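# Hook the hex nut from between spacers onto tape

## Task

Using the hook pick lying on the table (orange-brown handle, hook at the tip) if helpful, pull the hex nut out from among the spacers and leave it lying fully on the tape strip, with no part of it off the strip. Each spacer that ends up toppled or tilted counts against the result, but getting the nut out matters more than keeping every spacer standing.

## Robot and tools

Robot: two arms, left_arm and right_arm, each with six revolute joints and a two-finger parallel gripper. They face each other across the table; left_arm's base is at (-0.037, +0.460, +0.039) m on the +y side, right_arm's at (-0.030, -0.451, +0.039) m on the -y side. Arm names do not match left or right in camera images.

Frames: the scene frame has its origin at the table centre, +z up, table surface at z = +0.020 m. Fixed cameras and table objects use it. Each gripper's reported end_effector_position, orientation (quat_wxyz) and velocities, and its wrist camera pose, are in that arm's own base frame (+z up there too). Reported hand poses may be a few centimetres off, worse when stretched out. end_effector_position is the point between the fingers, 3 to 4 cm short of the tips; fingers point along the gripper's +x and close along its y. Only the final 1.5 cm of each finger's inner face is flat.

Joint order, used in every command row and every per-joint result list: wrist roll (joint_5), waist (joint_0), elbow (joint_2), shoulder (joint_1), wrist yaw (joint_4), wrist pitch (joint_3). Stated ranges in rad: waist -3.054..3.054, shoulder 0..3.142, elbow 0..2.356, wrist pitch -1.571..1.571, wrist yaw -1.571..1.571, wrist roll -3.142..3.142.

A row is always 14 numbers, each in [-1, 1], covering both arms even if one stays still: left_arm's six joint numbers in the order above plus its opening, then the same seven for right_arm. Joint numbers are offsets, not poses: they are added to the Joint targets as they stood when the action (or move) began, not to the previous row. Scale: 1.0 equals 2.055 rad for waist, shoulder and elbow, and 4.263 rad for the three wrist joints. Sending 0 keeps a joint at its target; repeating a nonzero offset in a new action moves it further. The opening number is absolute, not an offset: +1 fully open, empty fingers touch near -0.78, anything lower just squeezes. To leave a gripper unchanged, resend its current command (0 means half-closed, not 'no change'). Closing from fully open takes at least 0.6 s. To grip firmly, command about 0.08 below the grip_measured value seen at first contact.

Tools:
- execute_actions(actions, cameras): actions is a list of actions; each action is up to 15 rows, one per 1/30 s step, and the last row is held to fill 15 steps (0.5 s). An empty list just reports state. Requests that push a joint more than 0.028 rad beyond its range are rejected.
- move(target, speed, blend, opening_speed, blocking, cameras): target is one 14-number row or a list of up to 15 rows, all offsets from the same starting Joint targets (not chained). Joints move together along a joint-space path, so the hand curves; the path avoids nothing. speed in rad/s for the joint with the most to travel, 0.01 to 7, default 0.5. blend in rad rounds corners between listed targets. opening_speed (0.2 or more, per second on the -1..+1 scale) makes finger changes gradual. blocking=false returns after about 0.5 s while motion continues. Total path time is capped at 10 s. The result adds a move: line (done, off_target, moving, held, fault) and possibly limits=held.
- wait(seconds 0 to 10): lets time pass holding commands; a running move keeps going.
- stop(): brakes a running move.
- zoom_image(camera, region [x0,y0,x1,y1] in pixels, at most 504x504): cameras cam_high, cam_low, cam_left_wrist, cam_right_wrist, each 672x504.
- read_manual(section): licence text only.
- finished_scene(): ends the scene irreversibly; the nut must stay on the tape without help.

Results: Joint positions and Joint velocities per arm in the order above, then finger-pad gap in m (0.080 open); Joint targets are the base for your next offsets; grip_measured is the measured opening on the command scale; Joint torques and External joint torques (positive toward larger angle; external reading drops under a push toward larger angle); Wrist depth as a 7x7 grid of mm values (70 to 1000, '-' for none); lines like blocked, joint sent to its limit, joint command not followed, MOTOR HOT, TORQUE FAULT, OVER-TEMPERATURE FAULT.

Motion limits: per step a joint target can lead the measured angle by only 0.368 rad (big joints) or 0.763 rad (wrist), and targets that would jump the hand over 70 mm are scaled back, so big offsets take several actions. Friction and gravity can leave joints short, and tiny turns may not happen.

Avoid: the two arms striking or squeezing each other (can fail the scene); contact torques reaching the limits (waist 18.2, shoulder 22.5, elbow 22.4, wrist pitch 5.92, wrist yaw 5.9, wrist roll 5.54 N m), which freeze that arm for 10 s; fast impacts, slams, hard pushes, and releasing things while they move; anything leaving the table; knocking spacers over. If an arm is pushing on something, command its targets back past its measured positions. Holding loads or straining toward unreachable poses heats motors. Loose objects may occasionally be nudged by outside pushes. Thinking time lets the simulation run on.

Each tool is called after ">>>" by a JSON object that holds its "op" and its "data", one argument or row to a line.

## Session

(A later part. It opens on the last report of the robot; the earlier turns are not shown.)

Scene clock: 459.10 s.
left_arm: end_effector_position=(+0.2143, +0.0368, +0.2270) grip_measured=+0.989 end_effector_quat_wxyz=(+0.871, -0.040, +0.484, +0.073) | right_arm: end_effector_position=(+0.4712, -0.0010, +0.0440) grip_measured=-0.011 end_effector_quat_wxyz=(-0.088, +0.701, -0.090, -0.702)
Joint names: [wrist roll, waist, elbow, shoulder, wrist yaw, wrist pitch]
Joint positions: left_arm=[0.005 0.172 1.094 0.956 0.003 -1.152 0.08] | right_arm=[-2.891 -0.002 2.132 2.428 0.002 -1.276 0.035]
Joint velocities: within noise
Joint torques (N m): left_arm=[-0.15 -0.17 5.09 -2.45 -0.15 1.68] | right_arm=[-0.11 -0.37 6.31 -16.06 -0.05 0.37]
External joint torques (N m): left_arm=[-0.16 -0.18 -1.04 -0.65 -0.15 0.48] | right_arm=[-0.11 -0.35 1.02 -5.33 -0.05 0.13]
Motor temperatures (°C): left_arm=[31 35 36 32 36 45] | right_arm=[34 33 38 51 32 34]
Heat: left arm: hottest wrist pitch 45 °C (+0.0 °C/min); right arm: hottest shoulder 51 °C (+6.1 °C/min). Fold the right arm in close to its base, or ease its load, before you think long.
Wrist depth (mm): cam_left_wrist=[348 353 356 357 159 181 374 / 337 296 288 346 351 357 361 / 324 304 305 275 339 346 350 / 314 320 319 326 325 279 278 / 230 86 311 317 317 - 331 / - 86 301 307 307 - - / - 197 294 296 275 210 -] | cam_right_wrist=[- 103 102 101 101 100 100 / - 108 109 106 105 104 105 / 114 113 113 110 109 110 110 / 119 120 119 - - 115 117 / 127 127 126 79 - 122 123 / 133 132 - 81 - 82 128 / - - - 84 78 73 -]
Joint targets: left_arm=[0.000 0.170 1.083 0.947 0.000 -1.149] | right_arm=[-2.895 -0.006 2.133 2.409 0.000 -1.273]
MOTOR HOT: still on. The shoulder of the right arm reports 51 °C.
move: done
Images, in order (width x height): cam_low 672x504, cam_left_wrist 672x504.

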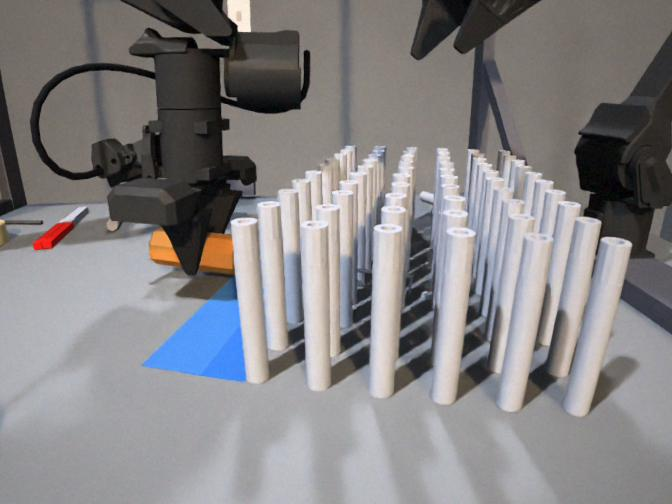

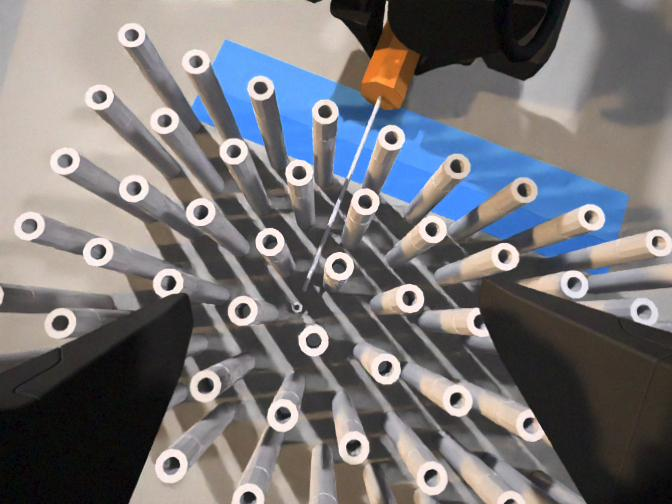

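>>> {"op": "move", "data": {
  "target": [0, 0, 0, 0, 0, 0, 1.0, 0, 0, -0.0112, -0.0100, 0, 0.0026, -0.3],
  "speed": 0.2,
  "cameras": ["cam_low", "cam_left_wrist"]
}}

>>> {"op": "zoom_image", "data": {
  "camera": "cam_low",
  "region": [400, 268, 440, 308]
}}

>>> {"op": "zoom_image", "data": {
  "camera": "cam_left_wrist",
  "region": [285, 260, 345, 320]
}}

Scene clock: 466.50 s.
left_arm: end_effector_position=(+0.2143, +0.0368, +0.2270) grip_measured=+0.989 end_effector_quat_wxyz=(+0.871, -0.040, +0.484, +0.073) | right_arm: end_effector_position=(+0.4706, -0.0010, +0.0465) grip_measured=-0.011 end_effector_quat_wxyz=(-0.089, +0.704, -0.089, -0.698)
Joint names: [wrist roll, waist, elbow, shoulder, wrist yaw, wrist pitch]
Joint positions: left_arm=[0.005 0.172 1.094 0.956 0.003 -1.152 0.08] | right_arm=[-2.891 -0.002 2.115 2.413 0.002 -1.264 0.035]
Joint velocities: within noise
Joint torques (N m): left_arm=[-0.18 -0.21 5.05 -2.45 -0.16 1.67] | right_arm=[-0.1 -0.4 5.53 -16.62 -0.04 0.39]
External joint torques (N m): left_arm=[-0.18 -0.21 -0.99 -0.71 -0.16 0.51] | right_arm=[-0.1 -0.4 0.13 -5.79 -0.03 0.14]
Motor temperatures (°C): left_arm=[31 35 36 32 36 45] | right_arm=[34 33 37 53 32 34]
Heat: left arm: hottest wrist pitch 45 °C (+0.0 °C/min); right arm: hottest shoulder 53 °C (+7.1 °C/min). Fold the right arm in close to its base, or ease its load, before you think long.
Wrist depth (mm): cam_left_wrist=[349 354 357 357 163 238 374 / 336 297 288 345 352 357 360 / 324 303 304 276 339 345 349 / 314 321 319 326 326 279 272 / 229 86 312 319 317 - 330 / - 86 301 307 307 - - / - 197 293 297 275 210 -] | cam_right_wrist=[- 104 104 103 103 102 102 / - 110 110 108 107 106 107 / 116 115 115 112 111 112 111 / 123 123 121 - - 118 120 / 130 130 128 79 - 125 126 / - 135 - 81 - 82 131 / - - - 84 78 73 -]
Joint targets: left_arm=[0.000 0.170 1.083 0.947 0.000 -1.149] | right_arm=[-2.895 -0.006 2.110 2.388 0.000 -1.262]
MOTOR HOT: still on. The shoulder of the right arm reports 53 °C.
move: done
Images, in order (width x height): cam_low 672x504, cam_left_wrist 672x504.

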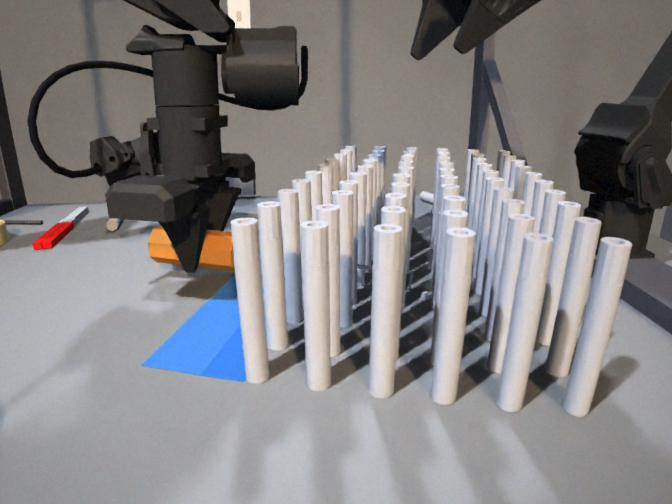

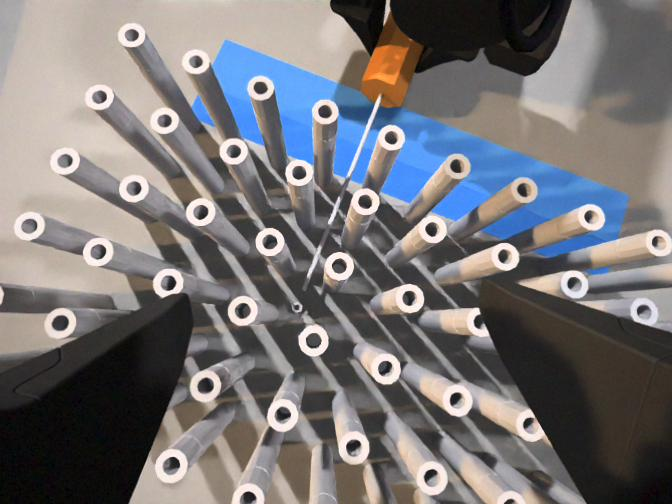

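Scaled by 12.600 from the camera's 672x504 image, which has a finer 960x720 frame.

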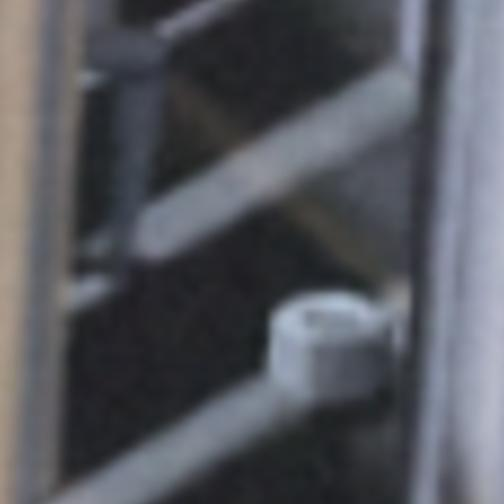

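Scaled by 8.400 from the camera's 672x504 image, which has a finer 960x720 frame.

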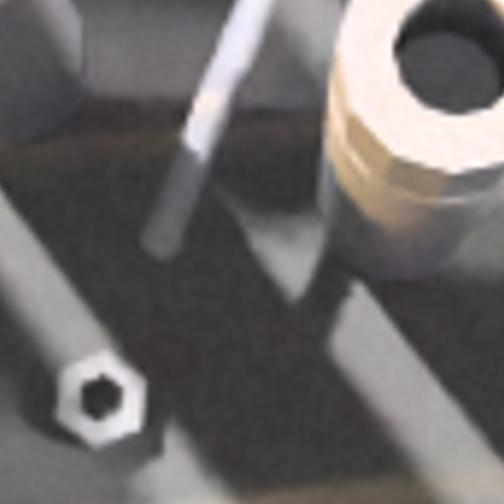

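>>> {"op": "move", "data": {
  "target": [
    [0, 0, 0, 0, 0, 0, 1.0, 0, 0, 0.0146, 0, 0, 0, -0.3],
    [0, 0, 0, 0, 0, 0, 1.0, -0.0026, -0.0054, 0.0829, 0.0551, 0, -0.0188, -0.3]
  ],
  "speed": 0.15,
  "cameras": ["cam_low", "cam_left_wrist"]
}}

>>> {"op": "zoom_image", "data": {
  "camera": "cam_low",
  "region": [405, 268, 445, 308]
}}

>>> {"op": "zoom_image", "data": {
  "camera": "cam_left_wrist",
  "region": [275, 270, 335, 330]
}}

Scene clock: 483.87 s.
left_arm: end_effector_position=(+0.2143, +0.0368, +0.2270) grip_measured=+0.989 end_effector_quat_wxyz=(+0.871, -0.040, +0.484, +0.073) | right_arm: end_effector_position=(+0.4839, -0.0066, +0.0478) grip_measured=-0.011 end_effector_quat_wxyz=(-0.089, +0.703, -0.090, -0.700)
Joint names: [wrist roll, waist, elbow, shoulder, wrist yaw, wrist pitch]
Joint positions: left_arm=[0.005 0.172 1.094 0.956 0.003 -1.152 0.08] | right_arm=[-2.902 -0.013 2.267 2.494 0.002 -1.339 0.035]
Joint velocities: within noise
Joint torques (N m): left_arm=[-0.18 -0.22 5.07 -2.44 -0.15 1.65] | right_arm=[-0.13 -0.34 7.77 -13.3 -0.04 -0.06]
External joint torques (N m): left_arm=[-0.18 -0.22 -0.97 -0.7 -0.15 0.5] | right_arm=[-0.13 -0.34 2.38 -2.1 -0.03 -0.31]
Motor temperatures (°C): left_arm=[31 35 36 32 36 45] | right_arm=[34 33 36 52 32 34]
Heat: left arm: hottest wrist pitch 45 °C (+0.0 °C/min); right arm: hottest shoulder 52 °C (+3.0 °C/min). Fold the right arm in close to its base, or ease its load, before you think long.
Wrist depth (mm): cam_left_wrist=[349 352 358 355 143 174 373 / 337 296 288 345 350 356 360 / 324 304 303 276 339 347 349 / 313 320 320 325 326 280 278 / 230 86 312 318 317 - 332 / - 86 302 307 306 - - / - 196 294 297 275 210 -] | cam_right_wrist=[- 105 105 104 103 103 103 / - 111 111 108 108 107 107 / 117 116 115 112 112 113 113 / 124 124 122 - - 118 120 / 131 131 129 79 - 125 126 / - 136 - 81 - 82 131 / - - - 84 78 73 -]
Joint targets: left_arm=[0.000 0.170 1.083 0.947 0.000 -1.149] | right_arm=[-2.906 -0.017 2.281 2.501 0.000 -1.342]
MOTOR HOT: still on. The shoulder of the right arm reports 52 °C.
move: done
Images, in order (width x height): cam_low 672x504, cam_left_wrist 672x504.

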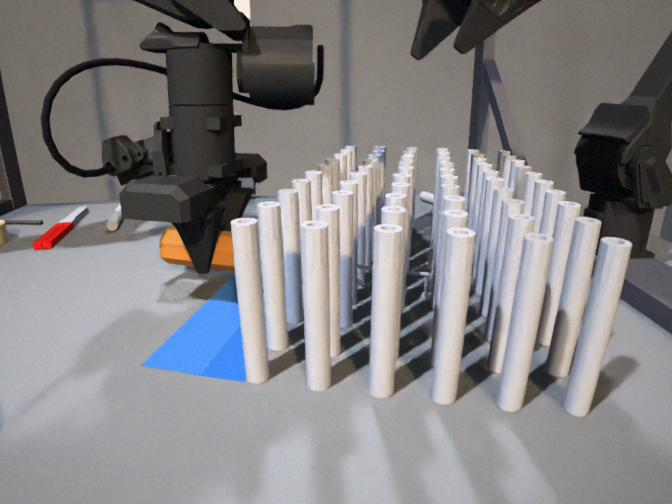

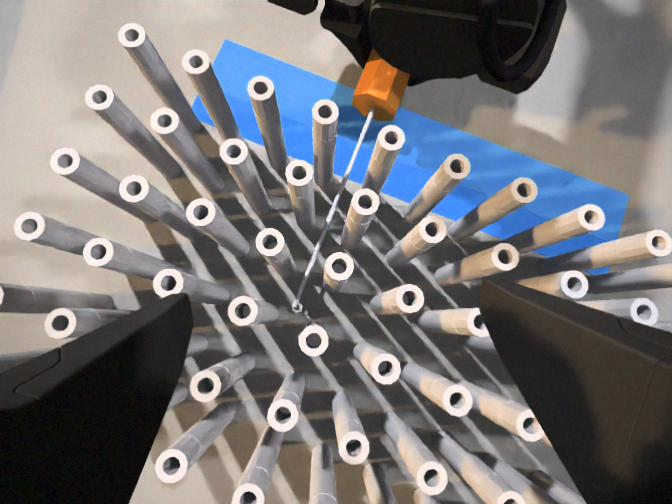

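Scaled by 12.600 from the camera's 672x504 image, which has a finer 960x720 frame.

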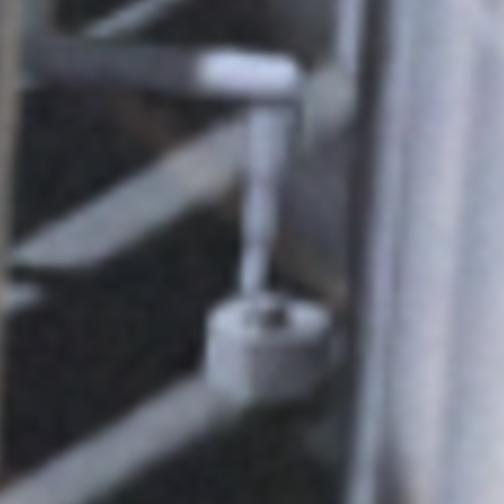

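Scaled by 8.400 from the camera's 672x504 image, which has a finer 960x720 frame.

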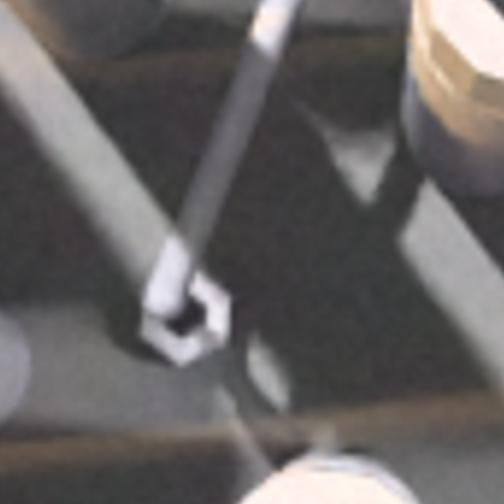

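>>> {"op": "zoom_image", "data": {
  "camera": "cam_left_wrist",
  "region": [285, 292, 311, 318]
}}

>>> {"op": "zoom_image", "data": {
  "camera": "cam_low",
  "region": [415, 280, 439, 304]
}}

>>> {"op": "zoom_image", "data": {
  "camera": "cam_high",
  "region": [225, 290, 255, 315]
}}

Scaled by 19.385 from the camera's 672x504 image, which has a finer 960x720 frame.

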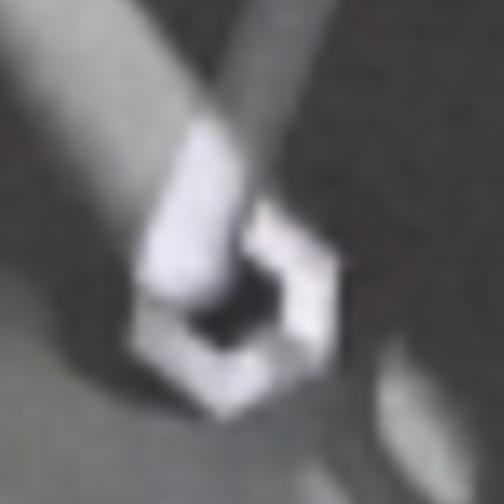

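Scaled by 21.000 from the camera's 672x504 image, which has a finer 960x720 frame.

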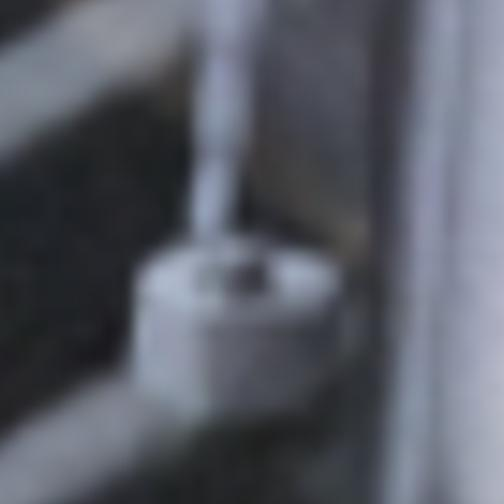

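This scene's latest camera images include none from cam_high. They are from: cam_low, cam_left_wrist. cam_high's image comes with the result of a call that names it in "cameras".

>>> {"op": "move", "data": {
  "target": [0, 0, 0, 0, 0, 0, 1.0, -0.00117, 0, 0.0022, 0.0015, 0, 0, -0.3],
  "speed": 0.05,
  "cameras": ["cam_low", "cam_left_wrist", "cam_high"]
}}

>>> {"op": "zoom_image", "data": {
  "camera": "cam_left_wrist",
  "region": [285, 292, 311, 318]
}}

>>> {"op": "zoom_image", "data": {
  "camera": "cam_low",
  "region": [415, 280, 439, 304]
}}

>>> {"op": "zoom_image", "data": {
  "camera": "cam_high",
  "region": [225, 290, 255, 315]
}}

Scene clock: 512.93 s.
left_arm: end_effector_position=(+0.2143, +0.0368, +0.2270) grip_measured=+0.989 end_effector_quat_wxyz=(+0.871, -0.040, +0.484, +0.073) | right_arm: end_effector_position=(+0.4847, -0.0066, +0.0477) grip_measured=-0.011 end_effector_quat_wxyz=(-0.087, +0.704, -0.088, -0.699)
Joint names: [wrist roll, waist, elbow, shoulder, wrist yaw, wrist pitch]
Joint positions: left_arm=[0.005 0.172 1.094 0.956 0.003 -1.152 0.08] | right_arm=[-2.906 -0.013 2.272 2.497 0.002 -1.339 0.035]
Joint velocities: within noise
Joint torques (N m): left_arm=[-0.15 -0.21 5.09 -2.45 -0.16 1.68] | right_arm=[-0.12 -0.32 7.86 -13.1 -0.04 0]
External joint torques (N m): left_arm=[-0.15 -0.22 -0.96 -0.73 -0.15 0.5] | right_arm=[-0.12 -0.32 2.48 -1.89 -0.03 -0.25]
Motor temperatures (°C): left_arm=[31 34 36 32 36 45] | right_arm=[34 33 36 57 32 34]
Heat: left arm: hottest wrist pitch 45 °C (+0.0 °C/min); right arm: hottest shoulder 57 °C (+6.0 °C/min). Fold the right arm in close to its base, or ease its load, before you think long.
Wrist depth (mm): cam_left_wrist=[349 353 357 356 142 174 375 / 338 297 289 343 350 355 361 / 324 304 303 275 339 345 349 / 314 320 321 326 326 279 271 / 229 86 312 317 317 - 331 / - 86 302 308 308 - - / - 197 294 296 275 210 -] | cam_right_wrist=[- 105 104 104 103 103 102 / - 110 111 108 108 107 107 / 117 116 115 112 112 113 113 / 123 124 122 - - 118 120 / 131 130 129 79 - 125 126 / - 136 - 81 - 82 131 / - - - 84 78 73 -]
Joint targets: left_arm=[0.000 0.170 1.083 0.947 0.000 -1.149] | right_arm=[-2.911 -0.017 2.285 2.505 0.000 -1.342]
MOTOR HOT: still on. The shoulder of the right arm reports 57 °C.
move: done
Images, in order (width x height): cam_high 672x504, cam_low 672x504, cam_left_wrist 672x504.

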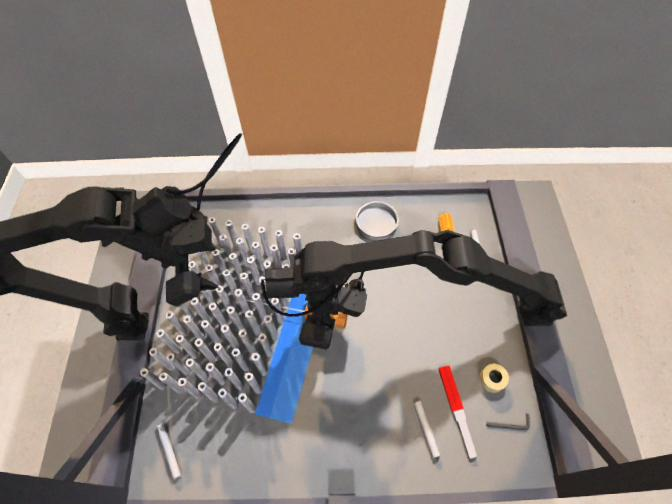

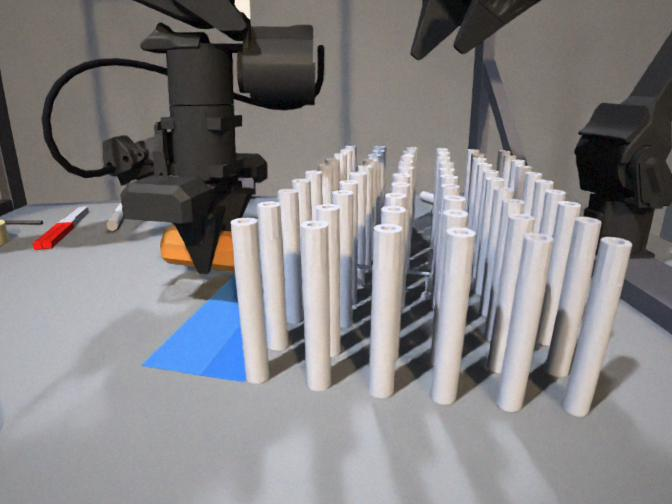

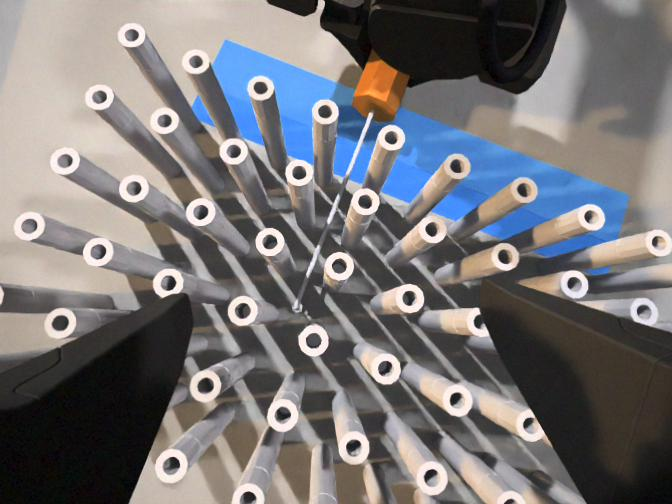

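Scaled by 19.385 from the camera's 672x504 image, which has a finer 960x720 frame.

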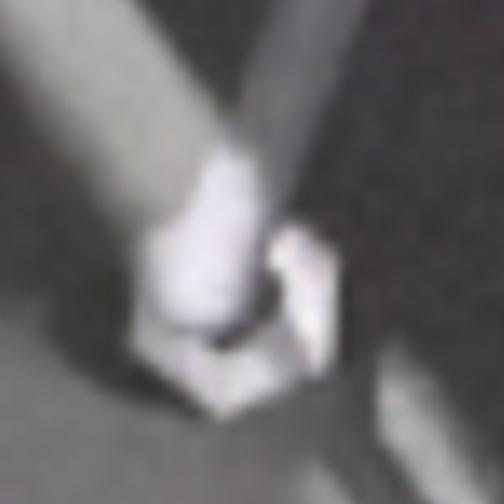

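Scaled by 21.000 from the camera's 672x504 image, which has a finer 960x720 frame.

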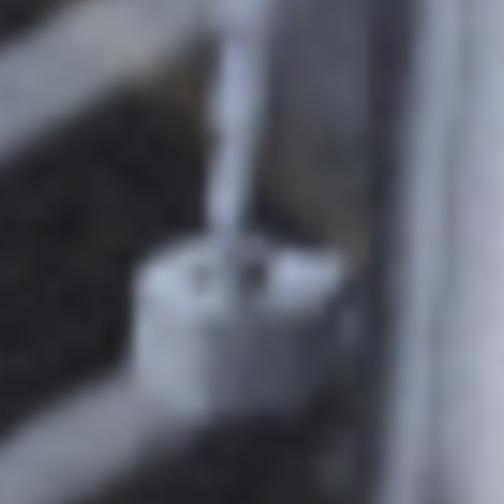

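Scaled by 16.800 from the camera's 672x504 image, which has a finer 960x720 frame.

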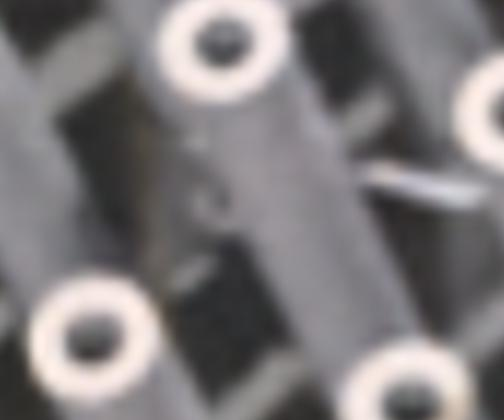

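>>> {"op": "zoom_image", "data": {
  "camera": "cam_low",
  "region": [419, 284, 433, 298]
}}

>>> {"op": "zoom_image", "data": {
  "camera": "cam_low",
  "region": [400, 262, 448, 310]
}}

Scaled by 36.000 from the camera's 672x504 image, which has a finer 960x720 frame.

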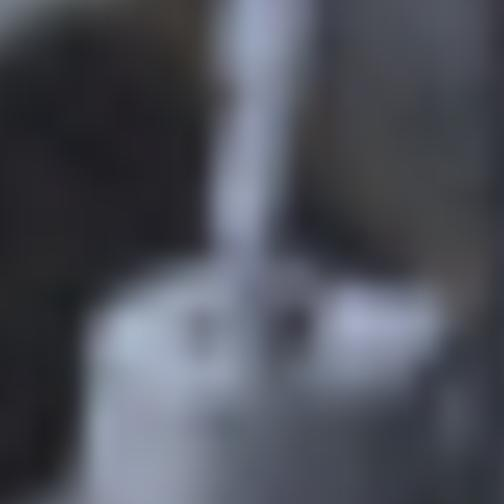

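Scaled by 10.500 from the camera's 672x504 image, which has a finer 960x720 frame.

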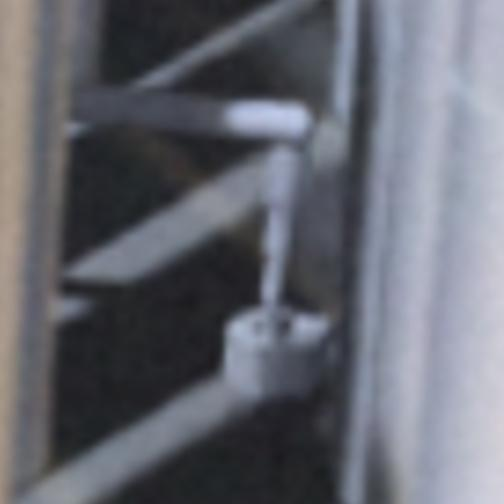

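>>> {"op": "move", "data": {
  "target": [0, 0, 0, 0, 0, 0, 1.0, 0, 0, 0.0021, 0.0051, 0, 0, -0.3],
  "speed": 0.05,
  "cameras": ["cam_low", "cam_left_wrist"]
}}

>>> {"op": "zoom_image", "data": {
  "camera": "cam_left_wrist",
  "region": [285, 292, 311, 318]
}}

>>> {"op": "zoom_image", "data": {
  "camera": "cam_low",
  "region": [415, 280, 439, 304]
}}

>>> {"op": "zoom_image", "data": {
  "camera": "cam_low",
  "region": [400, 262, 448, 310]
}}

Scene clock: 526.77 s.
left_arm: end_effector_position=(+0.2143, +0.0368, +0.2270) grip_measured=+0.989 end_effector_quat_wxyz=(+0.871, -0.040, +0.484, +0.073) | right_arm: end_effector_position=(+0.4850, -0.0066, +0.0438) grip_measured=-0.011 end_effector_quat_wxyz=(-0.087, +0.702, -0.088, -0.702)
Joint names: [wrist roll, waist, elbow, shoulder, wrist yaw, wrist pitch]
Joint positions: left_arm=[0.005 0.172 1.094 0.956 0.003 -1.152 0.08] | right_arm=[-2.907 -0.013 2.276 2.508 0.002 -1.339 0.035]
Joint velocities: within noise
Joint torques (N m): left_arm=[-0.16 -0.18 5.13 -2.48 -0.17 1.67] | right_arm=[-0.11 -0.35 7.86 -13.1 -0.05 -0.01]
External joint torques (N m): left_arm=[-0.16 -0.17 -0.92 -0.76 -0.17 0.49] | right_arm=[-0.11 -0.35 2.49 -1.85 -0.04 -0.25]
Motor temperatures (°C): left_arm=[31 34 36 32 36 45] | right_arm=[34 33 37 53 32 34]
Heat: left arm: hottest wrist pitch 45 °C (+0.0 °C/min); right arm: hottest shoulder 53 °C (+0.0 °C/min). Fold the right arm in close to its base, or ease its load, before you think long.
Wrist depth (mm): cam_left_wrist=[349 351 355 354 139 176 373 / 337 297 288 344 348 353 361 / 324 304 303 276 337 346 348 / 313 320 320 326 326 278 271 / 229 86 310 316 317 - 331 / - 86 301 307 307 - - / - 197 293 297 275 210 -] | cam_right_wrist=[- 102 101 101 100 99 99 / - 107 108 105 104 104 104 / 113 112 113 109 108 109 109 / 118 119 118 - - 115 116 / 126 126 125 79 - 121 122 / 133 131 - 81 - 82 126 / - - - 84 78 73 -]
Joint targets: left_arm=[0.000 0.170 1.083 0.947 0.000 -1.149] | right_arm=[-2.911 -0.017 2.289 2.515 0.000 -1.342]
MOTOR HOT: still on. The shoulder of the right arm reports 53 °C.
move: done
Images, in order (width x height): cam_low 672x504, cam_left_wrist 672x504.

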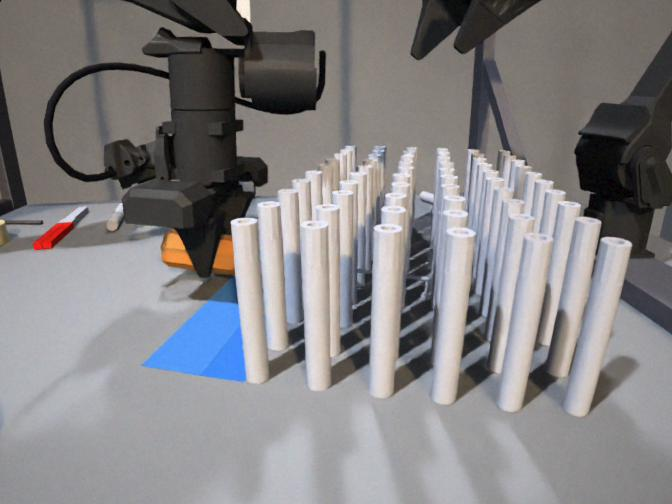

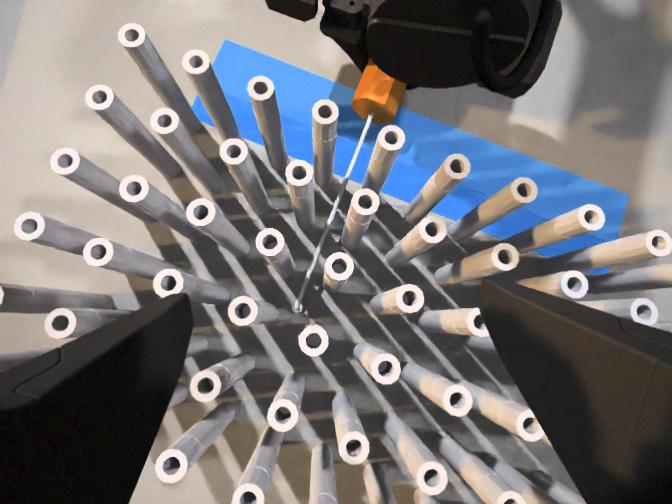

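Scaled by 19.385 from the camera's 672x504 image, which has a finer 960x720 frame.

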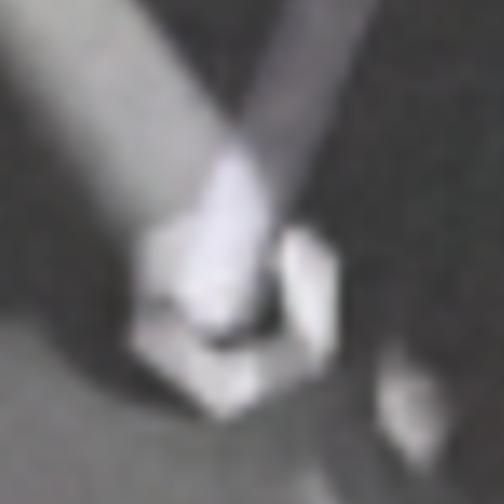

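Scaled by 21.000 from the camera's 672x504 image, which has a finer 960x720 frame.

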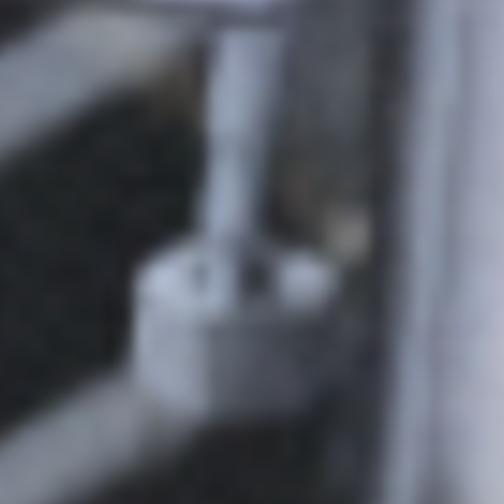

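Scaled by 10.500 from the camera's 672x504 image, which has a finer 960x720 frame.

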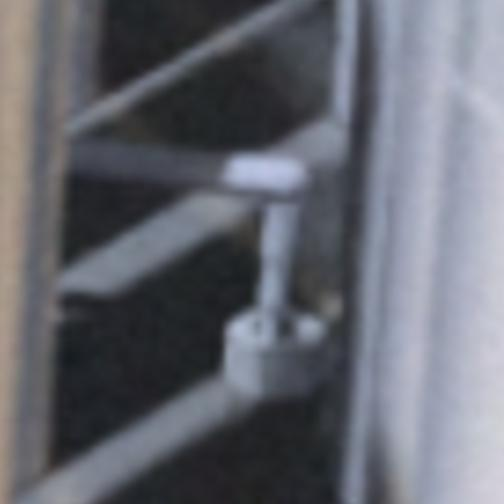

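>>> {"op": "move", "data": {
  "target": [
    [0, 0, 0, 0, 0, 0, 1.0, 0.0012, 0.0022, -0.0077, -0.0115, 0, 0.0012, -0.3],
    [0, 0, 0, 0, 0, 0, 1.0, 0.0040, 0.0081, -0.1073, -0.0672, 0, 0.0231, -0.3],
    [0, 0, 0, 0, 0, 0, 1.0, 0.0066, 0.0134, -0.1865, -0.1112, 0, 0.0398, -0.3]
  ],
  "speed": [0.1, 0.2, 0.2],
  "blend": [0, 0.03, 0],
  "cameras": ["cam_low", "cam_left_wrist"]
}}

>>> {"op": "zoom_image", "data": {
  "camera": "cam_left_wrist",
  "region": [270, 230, 370, 330]
}}

>>> {"op": "zoom_image", "data": {
  "camera": "cam_low",
  "region": [350, 250, 430, 310]
}}

Scene clock: 570.30 s.
left_arm: end_effector_position=(+0.2143, +0.0368, +0.2270) grip_measured=+0.989 end_effector_quat_wxyz=(+0.871, -0.040, +0.484, +0.073) | right_arm: end_effector_position=(+0.4466, +0.0029, +0.0408) grip_measured=-0.011 end_effector_quat_wxyz=(-0.087, +0.701, -0.088, -0.702)
Joint names: [wrist roll, waist, elbow, shoulder, wrist yaw, wrist pitch]
Joint positions: left_arm=[0.005 0.172 1.094 0.956 0.003 -1.152 0.08] | right_arm=[-2.887 0.007 1.912 2.31 0.002 -1.174 0.035]
Joint velocities: within noise
Joint torques (N m): left_arm=[-0.16 -0.22 5.11 -2.48 -0.15 1.67] | right_arm=[0.13 0.44 5.31 -15.69 -0.05 0.34]
External joint torques (N m): left_arm=[-0.17 -0.21 -0.9 -0.76 -0.15 0.52] | right_arm=[0.13 0.43 -0.05 -5.42 -0.04 0.08]
Motor temperatures (°C): left_arm=[31 34 36 32 36 45] | right_arm=[34 33 39 52 32 34]
Heat: left arm: hottest wrist pitch 45 °C (+0.0 °C/min); right arm: hottest shoulder 52 °C (-5.1 °C/min). Fold the right arm in close to its base, or ease its load, before you think long.
Wrist depth (mm): cam_left_wrist=[349 352 356 360 317 363 375 / 337 296 288 348 351 357 361 / 324 304 303 275 338 346 350 / 314 320 321 326 325 279 278 / 230 86 311 317 317 - 330 / - 86 302 307 308 - - / - 197 294 297 274 210 -] | cam_right_wrist=[- 101 101 100 100 99 99 / - 106 106 104 103 103 103 / 113 112 112 108 107 108 108 / 117 119 117 - - 115 114 / 125 124 124 79 - 120 122 / - 131 - 81 - 82 126 / - - - 84 78 73 -]
Joint targets: left_arm=[0.000 0.170 1.083 0.947 0.000 -1.149] | right_arm=[-2.883 0.011 1.906 2.287 0.000 -1.172]
MOTOR HOT: still on. The shoulder of the right arm reports 52 °C.
move: done
Images, in order (width x height): cam_low 672x504, cam_left_wrist 672x504.

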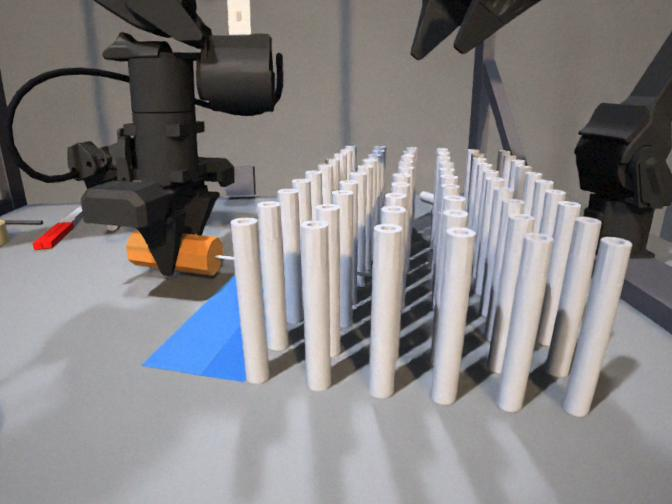

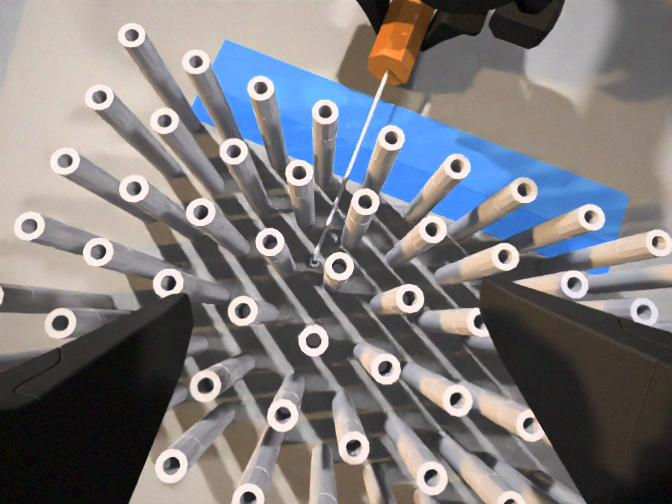

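Scaled by 5.040 from the camera's 672x504 image, which has a finer 960x720 frame.

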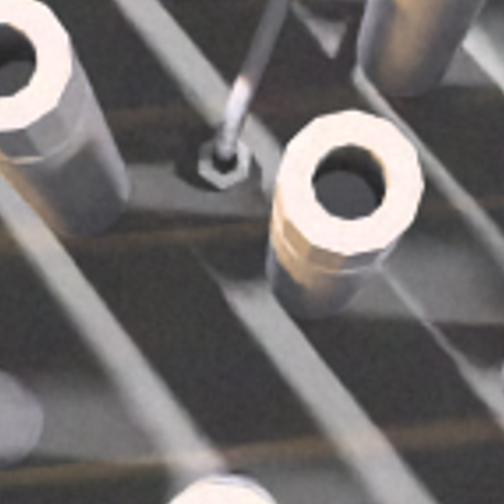

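Scaled by 6.300 from the camera's 672x504 image, which has a finer 960x720 frame.

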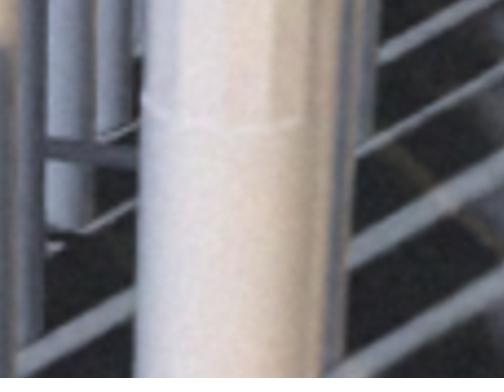

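>>> {"op": "move", "data": {
  "target": [
    [0, 0, 0, 0, 0, 0, 1.0, 0.0061, 0.01265, -0.13007, -0.07684, 0, 0.02545, -0.3],
    [0, 0, 0, 0, 0, 0, 1.0, 0.0133, 0.02759, -0.23762, -0.14409, 0, 0.04464, -0.3]
  ],
  "speed": 0.22,
  "blend": [0.04, 0],
  "cameras": ["cam_low", "cam_left_wrist"]
}}

>>> {"op": "zoom_image", "data": {
  "camera": "cam_left_wrist",
  "region": [290, 140, 410, 260]
}}

Scene clock: 581.27 s.
left_arm: end_effector_position=(+0.2143, +0.0368, +0.2270) grip_measured=+0.989 end_effector_quat_wxyz=(+0.871, -0.040, +0.484, +0.073) | right_arm: end_effector_position=(+0.3684, +0.0233, +0.0382) grip_measured=-0.011 end_effector_quat_wxyz=(-0.087, +0.701, -0.088, -0.702)
Joint names: [wrist roll, waist, elbow, shoulder, wrist yaw, wrist pitch]
Joint positions: left_arm=[0.005 0.172 1.094 0.956 0.003 -1.152 0.08] | right_arm=[-2.83 0.064 1.423 2.011 0.002 -0.985 0.035]
Joint velocities: within noise
Joint torques (N m): left_arm=[-0.17 -0.18 5.09 -2.47 -0.15 1.68] | right_arm=[0.13 0.24 5.36 -12.85 -0.04 0.42]
External joint torques (N m): left_arm=[-0.17 -0.18 -0.96 -0.75 -0.15 0.5] | right_arm=[0.13 0.26 0.25 -4.62 -0.03 0.18]
Motor temperatures (°C): left_arm=[31 34 36 32 36 45] | right_arm=[34 33 38 57 32 34]
Heat: left arm: hottest wrist pitch 45 °C (+0.0 °C/min); right arm: hottest shoulder 57 °C (+3.0 °C/min). Fold the right arm in close to its base, or ease its load, before you think long.
Wrist depth (mm): cam_left_wrist=[348 352 357 360 364 370 373 / 336 297 288 348 353 356 361 / 324 304 304 276 337 346 349 / 314 320 320 326 326 279 279 / 230 86 311 318 316 - 331 / - 86 301 308 307 - - / - 195 294 297 276 210 -] | cam_right_wrist=[- 101 101 100 100 99 99 / - 107 107 104 104 103 103 / 113 112 113 108 107 108 108 / 118 119 117 - - 115 115 / 126 125 124 79 - 120 122 / - 132 - 81 - 82 127 / - - - 84 78 73 -]
Joint targets: left_arm=[0.000 0.170 1.083 0.947 0.000 -1.149] | right_arm=[-2.826 0.067 1.418 1.990 0.000 -0.982]
MOTOR HOT: still on. The shoulder of the right arm reports 57 °C.
move: done
Images, in order (width x height): cam_low 672x504, cam_left_wrist 672x504.

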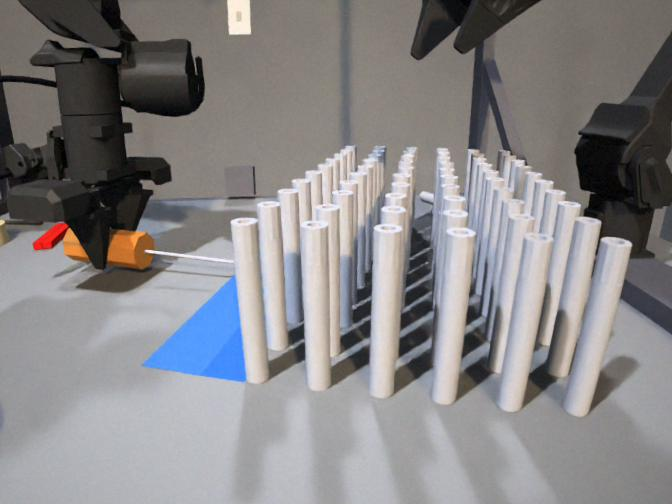

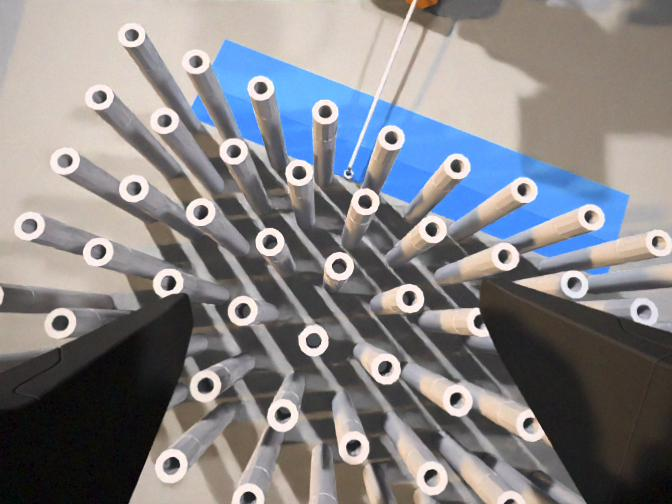

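Scaled by 4.200 from the camera's 672x504 image, which has a finer 960x720 frame.

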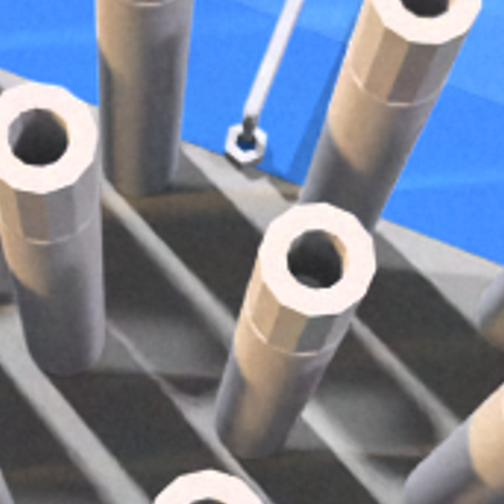

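>>> {"op": "move", "data": {
  "target": [0, 0, 0, 0, 0, 0, 1.0, 0.00884, 0.01835, -0.09314, -0.06311, 0, 0.01424, -0.3],
  "speed": 0.2,
  "cameras": ["cam_high", "cam_left_wrist"]
}}

>>> {"op": "zoom_image", "data": {
  "camera": "cam_left_wrist",
  "region": [310, 90, 410, 190]
}}

>>> {"op": "zoom_image", "data": {
  "camera": "cam_high",
  "region": [240, 250, 360, 350]
}}

Scene clock: 590.17 s.
left_arm: end_effector_position=(+0.2143, +0.0368, +0.2270) grip_measured=+0.989 end_effector_quat_wxyz=(+0.871, -0.040, +0.484, +0.073) | right_arm: end_effector_position=(+0.3297, +0.0334, +0.0369) grip_measured=-0.011 end_effector_quat_wxyz=(-0.087, +0.701, -0.088, -0.702)
Joint names: [wrist roll, waist, elbow, shoulder, wrist yaw, wrist pitch]
Joint positions: left_arm=[0.005 0.172 1.094 0.956 0.003 -1.152 0.08] | right_arm=[-2.792 0.102 1.231 1.879 0.002 -0.924 0.035]
Joint velocities: within noise
Joint torques (N m): left_arm=[-0.16 -0.2 5.12 -2.47 -0.15 1.67] | right_arm=[0.14 0.5 4.96 -11.27 -0.05 0.39]
External joint torques (N m): left_arm=[-0.16 -0.21 -0.88 -0.76 -0.15 0.51] | right_arm=[0.14 0.5 -0.08 -4.03 -0.03 0.14]
Motor temperatures (°C): left_arm=[31 34 36 32 36 45] | right_arm=[34 33 38 57 32 34]
Heat: left arm: hottest wrist pitch 45 °C (+0.0 °C/min); right arm: hottest shoulder 57 °C (+4.1 °C/min). Fold the right arm in close to its base, or ease its load, before you think long.
Wrist depth (mm): cam_left_wrist=[350 352 356 360 364 369 373 / 336 296 290 348 353 357 361 / 325 303 304 275 338 348 350 / 313 320 320 327 324 278 272 / 229 86 310 318 316 - 331 / - 87 301 308 309 - - / - 197 293 297 275 210 -] | cam_right_wrist=[- 101 101 100 99 99 99 / - 106 106 104 103 103 103 / 113 112 113 108 108 108 108 / 118 119 117 - - 115 115 / 126 126 125 79 - 120 122 / 135 132 - 81 - 82 127 / - - - 84 78 73 -]
Joint targets: left_arm=[0.000 0.170 1.083 0.947 0.000 -1.149] | right_arm=[-2.788 0.105 1.226 1.861 0.000 -0.921]
MOTOR HOT: still on. The shoulder of the right arm reports 57 °C.
move: done
Images, in order (width x height): cam_high 672x504, cam_left_wrist 672x504.

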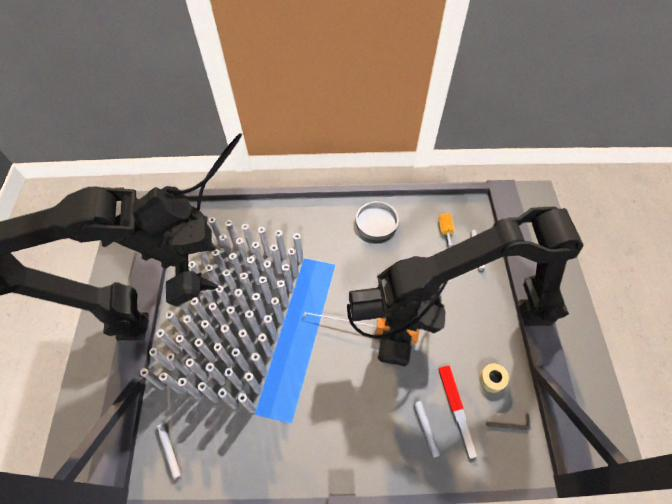

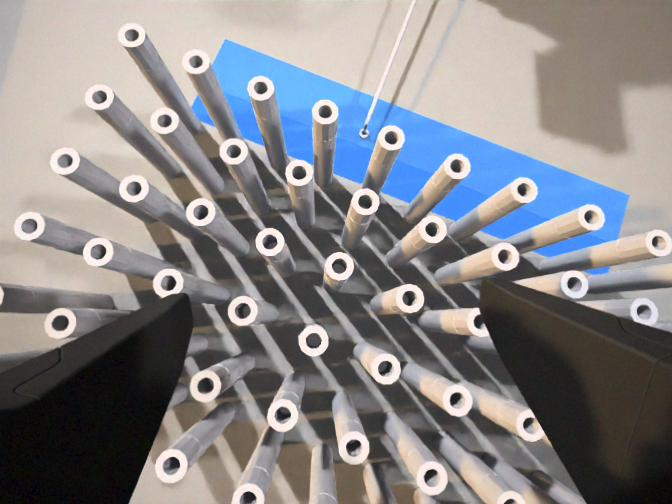

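Scaled by 5.040 from the camera's 672x504 image, which has a finer 960x720 frame.

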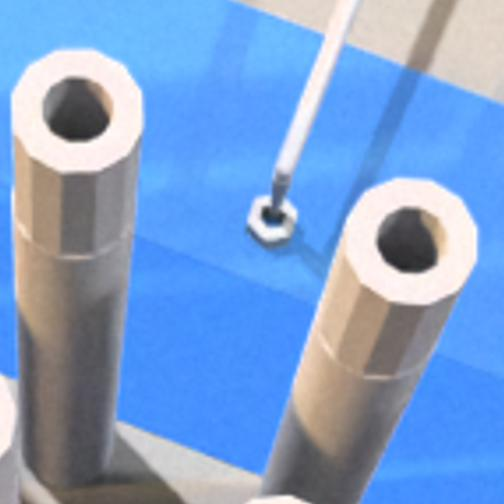

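Scaled by 4.200 from the camera's 672x504 image, which has a finer 960x720 frame.

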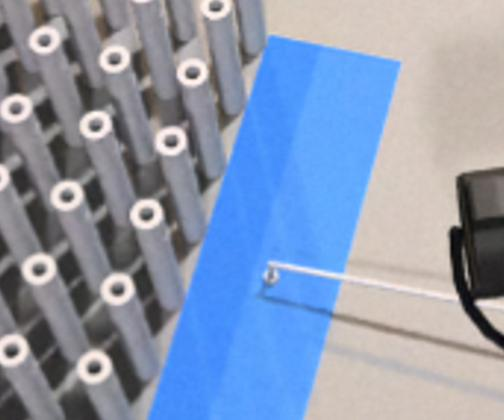

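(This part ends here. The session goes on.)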